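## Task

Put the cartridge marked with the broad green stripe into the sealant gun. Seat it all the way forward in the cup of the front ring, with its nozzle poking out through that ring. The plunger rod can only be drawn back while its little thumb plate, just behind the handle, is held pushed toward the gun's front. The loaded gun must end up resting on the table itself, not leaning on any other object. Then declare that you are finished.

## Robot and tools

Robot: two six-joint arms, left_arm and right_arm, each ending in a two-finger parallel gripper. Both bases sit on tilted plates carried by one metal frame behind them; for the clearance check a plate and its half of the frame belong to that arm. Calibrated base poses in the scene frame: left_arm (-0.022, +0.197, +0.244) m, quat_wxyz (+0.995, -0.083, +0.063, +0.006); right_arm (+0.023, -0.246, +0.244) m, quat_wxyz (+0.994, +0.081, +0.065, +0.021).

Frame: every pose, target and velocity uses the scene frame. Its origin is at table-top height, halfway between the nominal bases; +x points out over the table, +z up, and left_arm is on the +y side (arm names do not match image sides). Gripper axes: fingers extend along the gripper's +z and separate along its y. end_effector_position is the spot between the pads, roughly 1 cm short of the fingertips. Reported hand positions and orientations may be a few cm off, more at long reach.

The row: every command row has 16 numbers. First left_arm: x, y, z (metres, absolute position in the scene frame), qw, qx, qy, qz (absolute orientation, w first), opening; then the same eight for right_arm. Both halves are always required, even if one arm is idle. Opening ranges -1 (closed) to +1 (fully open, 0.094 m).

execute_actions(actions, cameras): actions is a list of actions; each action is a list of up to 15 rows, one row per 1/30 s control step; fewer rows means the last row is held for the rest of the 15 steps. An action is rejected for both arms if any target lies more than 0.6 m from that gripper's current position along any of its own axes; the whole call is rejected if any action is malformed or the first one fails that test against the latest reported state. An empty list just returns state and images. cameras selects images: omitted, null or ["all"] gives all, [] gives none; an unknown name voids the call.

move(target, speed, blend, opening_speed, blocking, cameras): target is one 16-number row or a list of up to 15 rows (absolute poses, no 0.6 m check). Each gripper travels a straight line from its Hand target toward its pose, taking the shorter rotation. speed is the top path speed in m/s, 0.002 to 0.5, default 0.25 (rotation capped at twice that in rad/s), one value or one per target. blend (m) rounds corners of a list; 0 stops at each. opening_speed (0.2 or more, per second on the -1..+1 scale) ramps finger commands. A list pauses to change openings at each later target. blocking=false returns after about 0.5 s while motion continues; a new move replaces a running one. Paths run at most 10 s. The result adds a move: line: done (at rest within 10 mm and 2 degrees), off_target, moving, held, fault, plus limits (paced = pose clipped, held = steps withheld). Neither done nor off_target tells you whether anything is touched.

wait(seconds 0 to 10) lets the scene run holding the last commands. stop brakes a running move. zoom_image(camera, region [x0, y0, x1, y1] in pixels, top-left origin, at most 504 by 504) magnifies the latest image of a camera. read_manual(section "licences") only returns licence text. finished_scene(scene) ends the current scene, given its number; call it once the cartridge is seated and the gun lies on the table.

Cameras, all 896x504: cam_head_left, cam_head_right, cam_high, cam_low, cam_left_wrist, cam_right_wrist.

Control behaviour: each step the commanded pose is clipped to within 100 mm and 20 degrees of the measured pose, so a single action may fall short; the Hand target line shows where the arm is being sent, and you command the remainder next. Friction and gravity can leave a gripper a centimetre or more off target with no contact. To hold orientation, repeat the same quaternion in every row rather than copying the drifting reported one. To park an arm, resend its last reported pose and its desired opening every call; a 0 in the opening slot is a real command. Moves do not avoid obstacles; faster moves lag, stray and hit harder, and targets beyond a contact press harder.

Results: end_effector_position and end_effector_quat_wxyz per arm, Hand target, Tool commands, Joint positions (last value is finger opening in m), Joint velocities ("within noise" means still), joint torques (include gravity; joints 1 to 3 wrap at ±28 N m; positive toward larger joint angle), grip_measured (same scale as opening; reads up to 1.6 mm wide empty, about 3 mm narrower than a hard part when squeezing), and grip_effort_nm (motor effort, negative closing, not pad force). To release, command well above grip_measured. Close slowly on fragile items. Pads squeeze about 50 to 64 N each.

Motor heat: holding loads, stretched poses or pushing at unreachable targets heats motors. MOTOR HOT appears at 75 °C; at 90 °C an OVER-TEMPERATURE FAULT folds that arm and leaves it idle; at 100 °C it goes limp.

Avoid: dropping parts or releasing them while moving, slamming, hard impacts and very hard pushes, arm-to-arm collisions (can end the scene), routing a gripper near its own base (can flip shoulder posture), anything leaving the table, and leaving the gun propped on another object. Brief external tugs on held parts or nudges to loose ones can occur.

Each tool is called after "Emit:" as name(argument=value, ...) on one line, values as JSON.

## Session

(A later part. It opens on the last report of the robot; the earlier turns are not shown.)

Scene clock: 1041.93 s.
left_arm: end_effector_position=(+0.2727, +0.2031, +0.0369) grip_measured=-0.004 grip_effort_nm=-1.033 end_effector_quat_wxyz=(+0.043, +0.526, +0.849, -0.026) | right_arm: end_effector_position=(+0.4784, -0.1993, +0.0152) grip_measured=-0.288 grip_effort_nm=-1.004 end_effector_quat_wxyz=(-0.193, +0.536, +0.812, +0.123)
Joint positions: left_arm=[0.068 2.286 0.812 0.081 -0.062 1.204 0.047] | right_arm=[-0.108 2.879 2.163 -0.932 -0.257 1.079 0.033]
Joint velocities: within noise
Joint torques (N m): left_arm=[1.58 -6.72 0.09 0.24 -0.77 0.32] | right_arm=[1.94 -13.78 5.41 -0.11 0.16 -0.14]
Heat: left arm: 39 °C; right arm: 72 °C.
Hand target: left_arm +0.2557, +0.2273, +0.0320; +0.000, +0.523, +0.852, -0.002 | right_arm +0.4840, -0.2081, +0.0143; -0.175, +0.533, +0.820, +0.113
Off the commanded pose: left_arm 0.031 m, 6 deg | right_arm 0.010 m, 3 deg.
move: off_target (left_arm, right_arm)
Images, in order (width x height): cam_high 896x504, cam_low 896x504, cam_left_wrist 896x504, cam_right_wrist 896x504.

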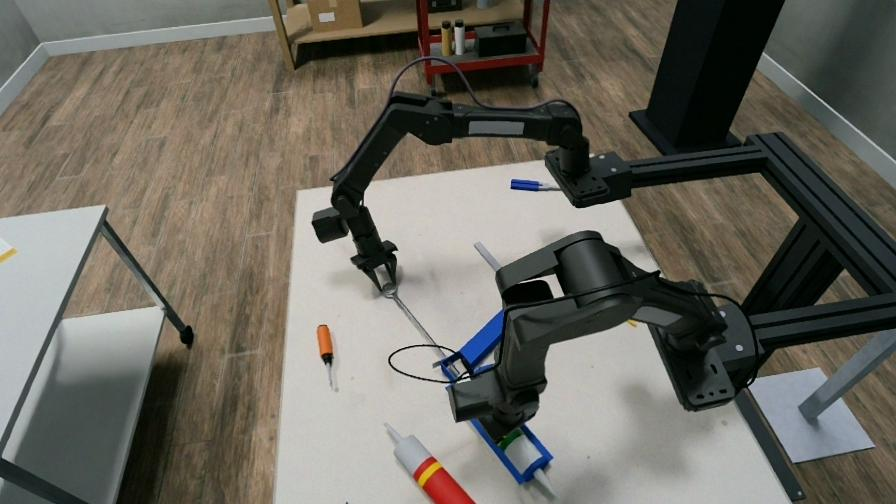

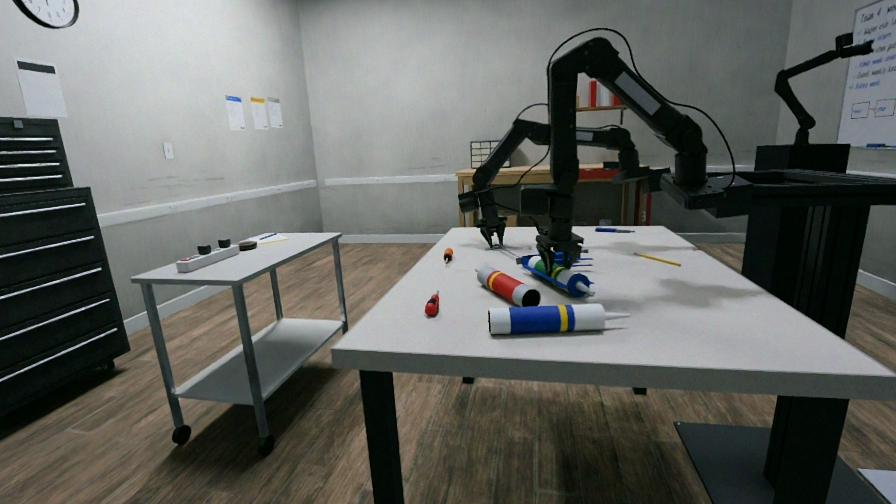

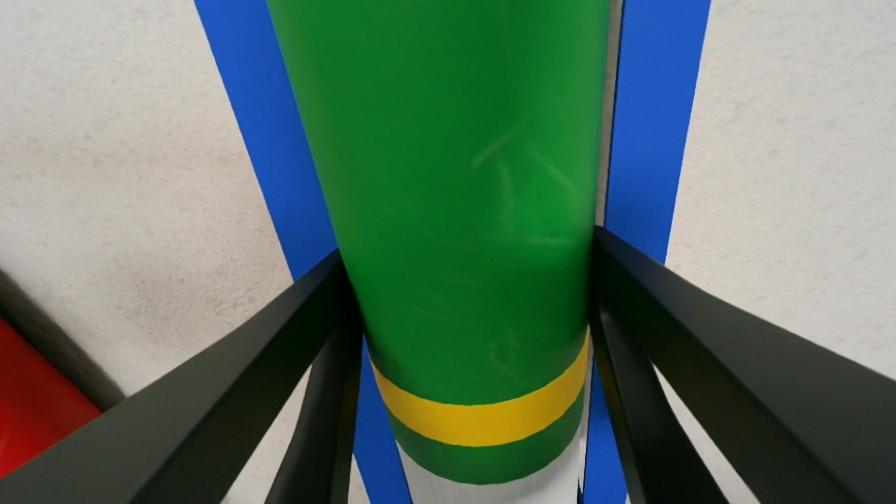

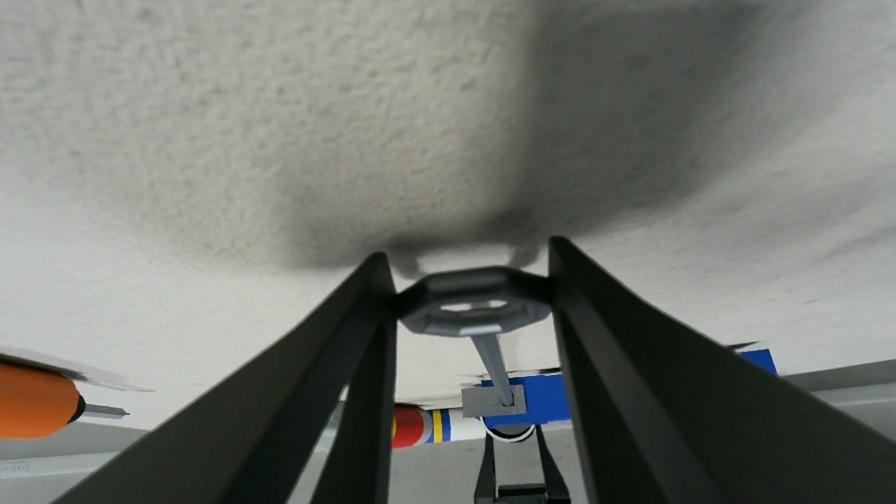

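Emit:
move(target=[[0.272,0.203,0.035,0.02,0.5225,0.8526,-0.01,-0.1,0.478,-0.200,0.016,-0.1744,0.5326,0.8202,0.1133,-1],[0.272,0.203,0.035,0.02,0.5225,0.8526,-0.01,0.35,0.478,-0.200,0.016,-0.1744,0.5326,0.8202,0.1133,0.4],[0.272,0.203,0.12,0.02,0.5225,0.8526,-0.01,0.35,0.478,-0.210,0.11,-0.1744,0.5326,0.8202,0.1133,0.4],[0.250,0.24,0.20,0.02,0.5225,0.8526,-0.01,0.35,0.440,-0.120,0.22,0.0907,0.2548,0.9593,0.0749,-0.3],[0.20,0.3,0.25,0.02,0.5225,0.8526,-0.01,0.35,0.400,-0.030,0.280,0.3413,-0.0656,0.9374,0.0239,-1]], speed=[0.06,0.06,0.1,0.2,0.2], blend=[0,0,0.02,0.03,0], opening_speed=0.7, cameras=["cam_right_wrist","cam_left_wrist","cam_high","cam_low"])

Emit:
zoom_image(camera="cam_low", region=[480, 220, 640, 310])

Emit:
zoom_image(camera="cam_high", region=[400, 310, 600, 504])

Scene clock: 1060.13 s.
left_arm: end_effector_position=(+0.2092, +0.2939, +0.2380) grip_measured=+0.347 grip_effort_nm=0.149 end_effector_quat_wxyz=(+0.014, +0.521, +0.854, -0.008) | right_arm: end_effector_position=(+0.4004, -0.0435, +0.2570) grip_measured=-0.297 grip_effort_nm=-0.120 end_effector_quat_wxyz=(+0.291, -0.030, +0.956, +0.023)
Joint positions: left_arm=[0.314 1.379 0.755 -0.769 -0.085 1.432 0.063] | right_arm=[0.657 1.858 0.995 -0.152 0.495 0.44 0.033]
Joint velocities: within noise
Joint torques (N m): left_arm=[0.01 -6.46 5.33 0.05 0.14 0.15] | right_arm=[3.11 -11.1 5.57 1.46 0.29 -0.06]
Heat: left arm: 40 °C; right arm: 69 °C.
Hand target: left_arm +0.2060, +0.2930, +0.2438; +0.020, +0.522, +0.852, -0.010 | right_arm +0.4046, -0.0407, +0.2727; +0.314, -0.027, +0.949, +0.030
Tool commands: left_gripper/opening=+0.35 right_gripper/opening=-0.3
Off the commanded pose: left_arm 0.016 m, 1 deg | right_arm 0.027 m, 7 deg.
move: off_target (left_arm, right_arm; path cut at 10 s); path passed 4 of 5 targets; target 5's new opening was not sent; blend cut to 0 m at target 4; target 4's new opening was sent with right_arm's hand 0.017 m and 3 deg from that target
Images, in order (width x height): cam_high 896x504, cam_low 896x504, cam_left_wrist 896x504, cam_right_wrist 896x504.

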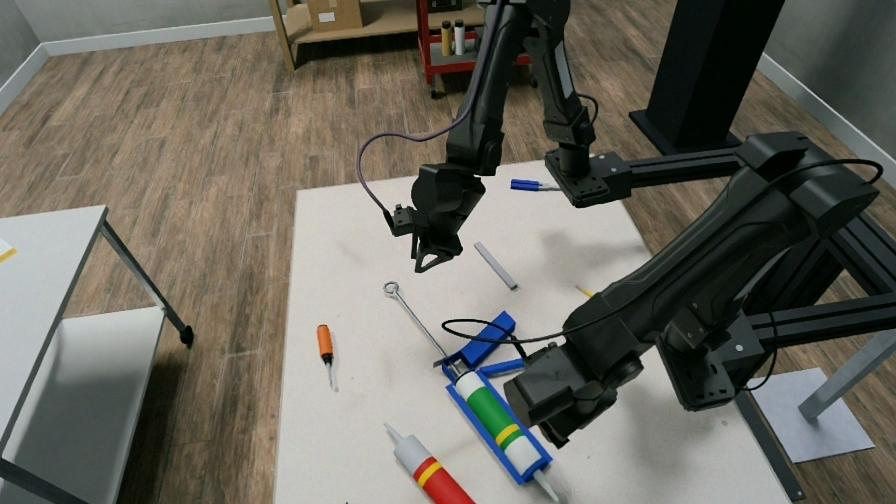

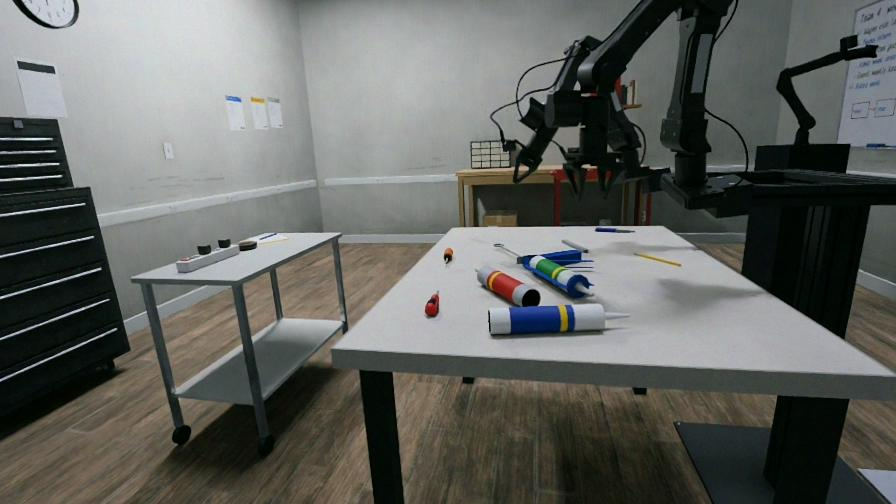

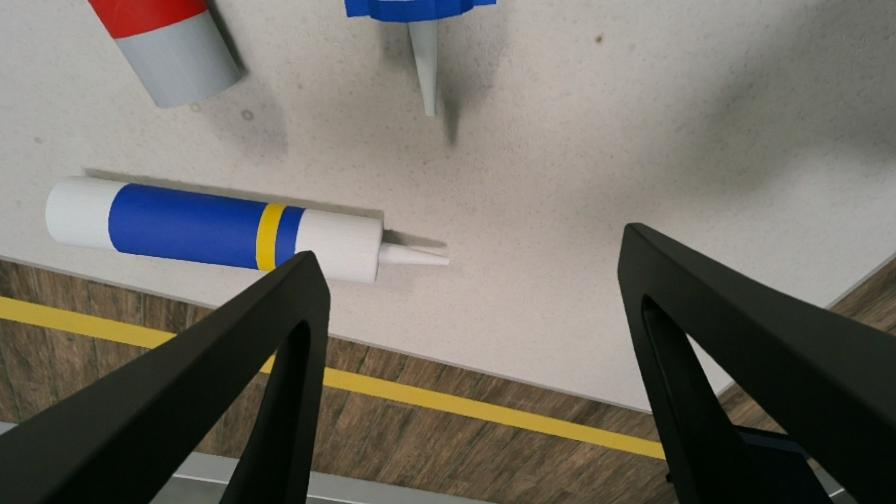

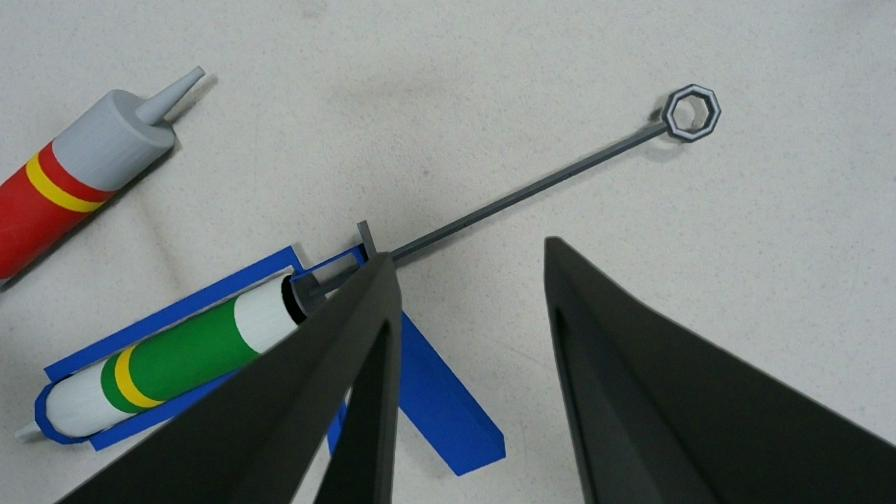

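Scaled by 3.150 from the camera's 896x504 image, which has a finer 1280x720 frame.

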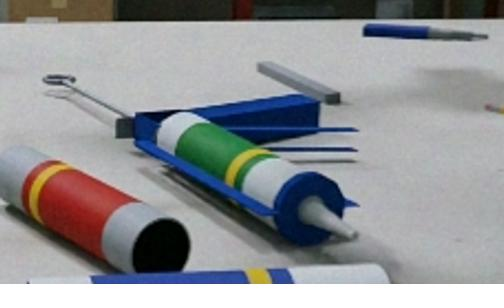

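Scaled by 2.520 from the camera's 896x504 image, which has a finer 1280x720 frame.

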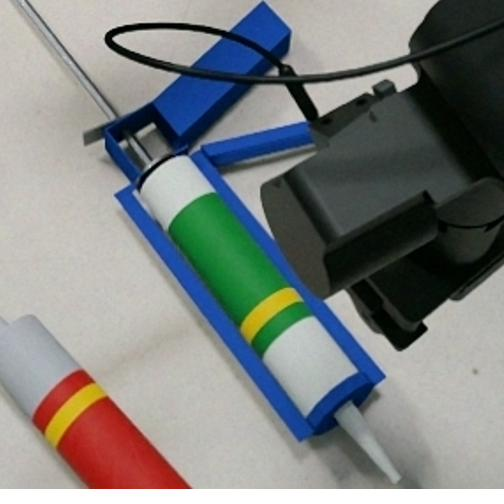

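Emit:
zoom_image(camera="cam_right_wrist", region=[220, 230, 380, 350])

Emit:
zoom_image(camera="cam_right_wrist", region=[0, 350, 160, 470])

Scaled by 3.150 from the camera's 896x504 image, which has a finer 1280x720 frame.

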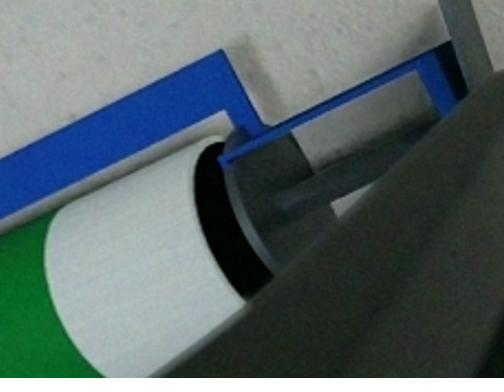

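Scaled by 3.150 from the camera's 896x504 image, which has a finer 1280x720 frame.

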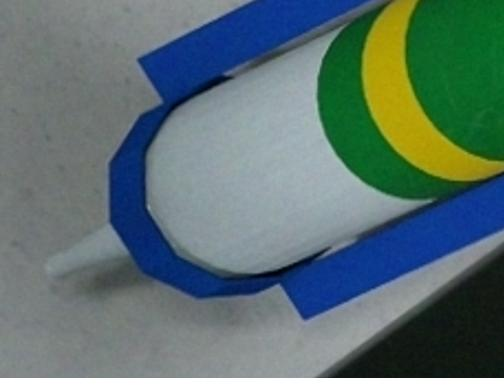

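Emit:
move(target=[[0.20,0.3,0.25,0.02,0.5225,0.8526,-0.01,0.35,0.37,0.030,0.230,0.3413,-0.0656,0.9374,0.0239,-1]], speed=0.1, cameras=["cam_right_wrist"])

Emit:
zoom_image(camera="cam_right_wrist", region=[280, 120, 480, 270])

Scene clock: 1076.97 s.
left_arm: end_effector_position=(+0.2016, +0.3001, +0.2428) grip_measured=+0.347 grip_effort_nm=0.144 end_effector_quat_wxyz=(+0.012, +0.521, +0.853, -0.011) | right_arm: end_effector_position=(+0.3659, +0.0226, +0.2246) grip_measured=-0.993 grip_effort_nm=-0.349 end_effector_quat_wxyz=(+0.326, -0.072, +0.942, +0.020)
Joint positions: left_arm=[0.352 1.352 0.755 -0.8 -0.078 1.469 0.063] | right_arm=[0.849 2.042 0.986 0.026 0.614 0.502 0]
Joint velocities: within noise
Joint torques (N m): left_arm=[0.16 -6.28 5.97 0.07 0.11 0.15] | right_arm=[3.21 -8.08 6.83 1.46 0.34 0.07]
Heat: left arm: 38 °C; right arm: 63 °C.
Hand target: left_arm +0.2001, +0.2999, +0.2497; +0.020, +0.523, +0.852, -0.010 | right_arm +0.3698, +0.0299, +0.2302; +0.341, -0.066, +0.937, +0.024
Off the commanded pose: left_arm 0.007 m, 1 deg | right_arm 0.010 m, 2 deg.
move: done
Images, in order (width x height): cam_right_wrist 896x504.

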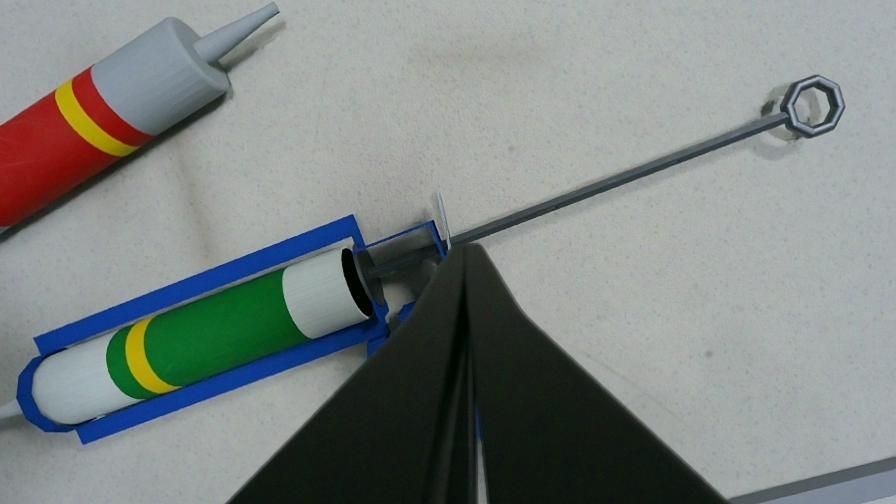

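Scaled by 2.520 from the camera's 896x504 image, which has a finer 1280x720 frame.

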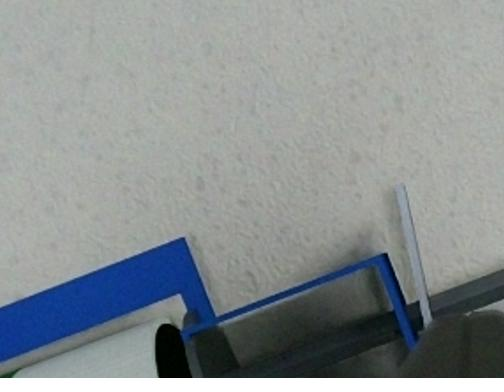

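Emit:
zoom_image(camera="cam_right_wrist", region=[320, 220, 420, 340])

Emit:
zoom_image(camera="cam_right_wrist", region=[0, 320, 130, 460])

Scaled by 4.200 from the camera's 896x504 image, which has a finer 1280x720 frame.

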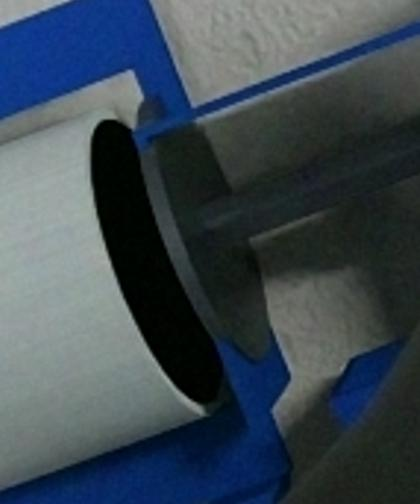

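Scaled by 3.600 from the camera's 896x504 image, which has a finer 1280x720 frame.

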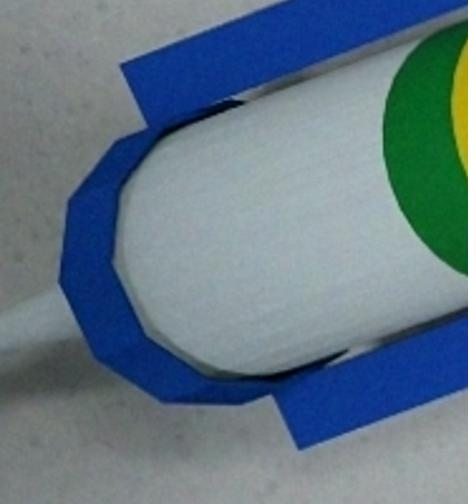

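Emit:
move(target=[[0.19,0.375,0.21,0.2916,0.491,0.8012,-0.1787,-0.95,0.37,0.030,0.230,0.3413,-0.0656,0.9374,0.0239,-1]], speed=0.15, cameras=["cam_left_wrist"])

Scene clock: 1100.00 s.
left_arm: end_effector_position=(+0.1886, +0.3743, +0.2081) grip_measured=-0.947 grip_effort_nm=-0.139 end_effector_quat_wxyz=(+0.239, +0.453, +0.846, -0.152) | right_arm: end_effector_position=(+0.3661, +0.0226, +0.2248) grip_measured=-0.993 grip_effort_nm=-0.344 end_effector_quat_wxyz=(+0.327, -0.071, +0.942, +0.020)
Joint positions: left_arm=[1.008 1.764 0.972 -0.876 0.514 2.084 0.002] | right_arm=[0.849 2.042 0.986 0.027 0.615 0.503 0]
Joint velocities: within noise
Joint torques (N m): left_arm=[0.55 -4.93 6.46 -0.48 0.38 0.15] | right_arm=[3.26 -8.1 6.83 1.46 0.36 0.06]
Heat: left arm: 38 °C; right arm: 59 °C.
Hand target: left_arm +0.1905, +0.3748, +0.2100; +0.248, +0.449, +0.843, -0.160 | right_arm +0.3698, +0.0299, +0.2301; +0.341, -0.066, +0.937, +0.024
Off the commanded pose: left_arm 0.002 m, 10 deg | right_arm 0.010 m, 2 deg.
joint sent to its limit (left arm) — joint 6 (wrist roll), upper limit. The joint targets are off in orientation, not in position.
move: off_target (left_arm)
Images, in order (width x height): cam_left_wrist 896x504.

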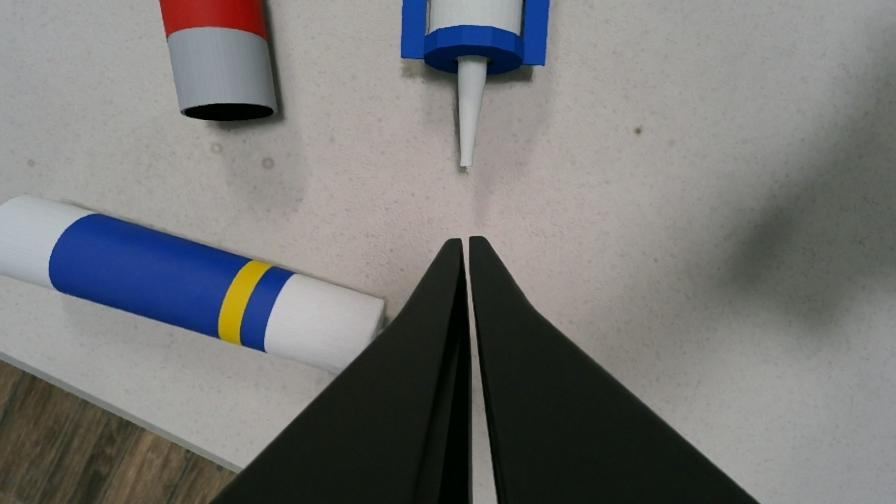

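Emit:
move(target=[[0.19,0.39,0.25,0.02,0.5225,0.8526,-0.01,-0.9,0.34,-0.10,0.25,0.3413,-0.0656,0.9374,0.0239,-1],[0.2,0.45,0.28,0,0.5225,0.8526,0,-0.9,0.30,-0.25,0.25,0,-0.3,0.954,0,-1]], speed=0.15, blend=0.02, cameras=["cam_high","cam_low"])

Emit:
zoom_image(camera="cam_low", region=[480, 220, 640, 310])

Emit:
zoom_image(camera="cam_high", region=[360, 270, 600, 504])

Scene clock: 1120.17 s.
left_arm: end_effector_position=(+0.2006, +0.4459, +0.2782) grip_measured=-0.903 grip_effort_nm=0.144 end_effector_quat_wxyz=(+0.004, +0.521, +0.854, +0.007) | right_arm: end_effector_position=(+0.2960, -0.2484, +0.2467) grip_measured=-0.993 grip_effort_nm=-0.349 end_effector_quat_wxyz=(+0.001, -0.300, +0.954, -0.001)
Joint positions: left_arm=[0.815 1.555 1.166 -0.96 -0.015 1.924 0.005] | right_arm=[0.073 1.523 0.882 -0.811 0.176 -0.505 0]
Joint velocities: within noise
Joint torques (N m): left_arm=[0.57 -4.86 9.06 0.06 -0.04 0.14] | right_arm=[0.44 -4.98 7.91 0.04 -0.01 -0.07]
Heat: left arm: 38 °C; right arm: 58 °C.
Hand target: left_arm +0.2000, +0.4499, +0.2800; +0.000, +0.523, +0.853, +0.000 | right_arm +0.3000, -0.2501, +0.2500; +0.000, -0.300, +0.954, +0.000
Off the commanded pose: left_arm 0.005 m, 1 deg | right_arm 0.005 m, 0 deg.
move: done
Images, in order (width x height): cam_high 896x504, cam_low 896x504.

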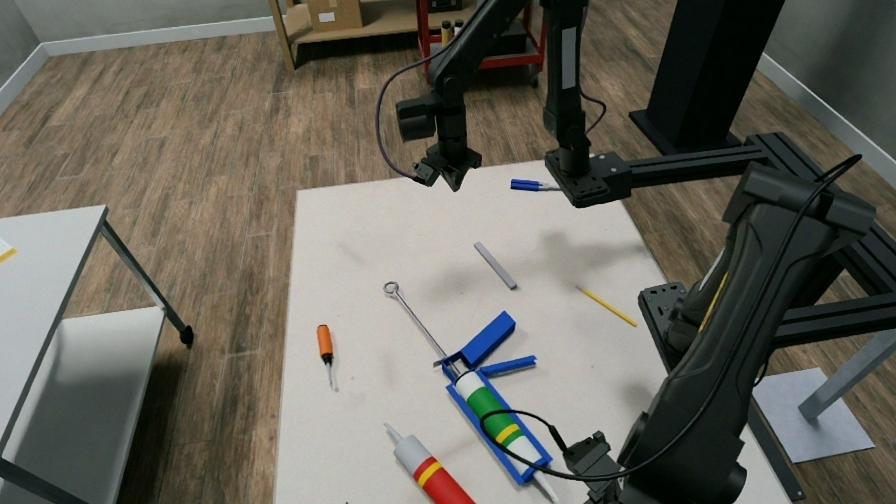

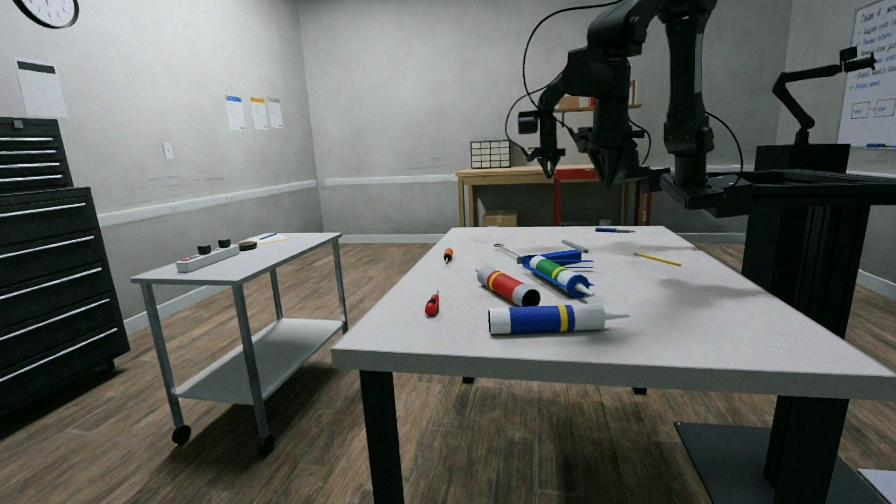

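Scaled by 3.150 from the camera's 896x504 image, which has a finer 1280x720 frame.

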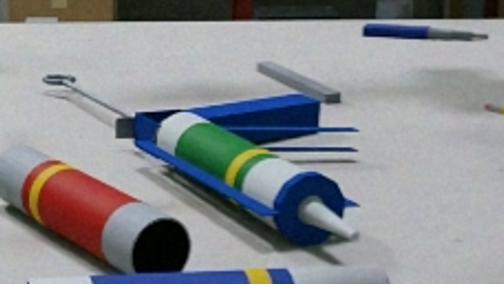

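Scaled by 2.100 from the camera's 896x504 image, which has a finer 1280x720 frame.

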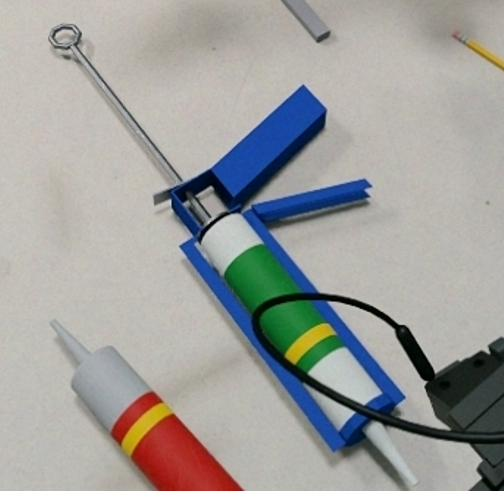

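Emit:
finished_scene(scene=2)

The scene is finished: the task was done.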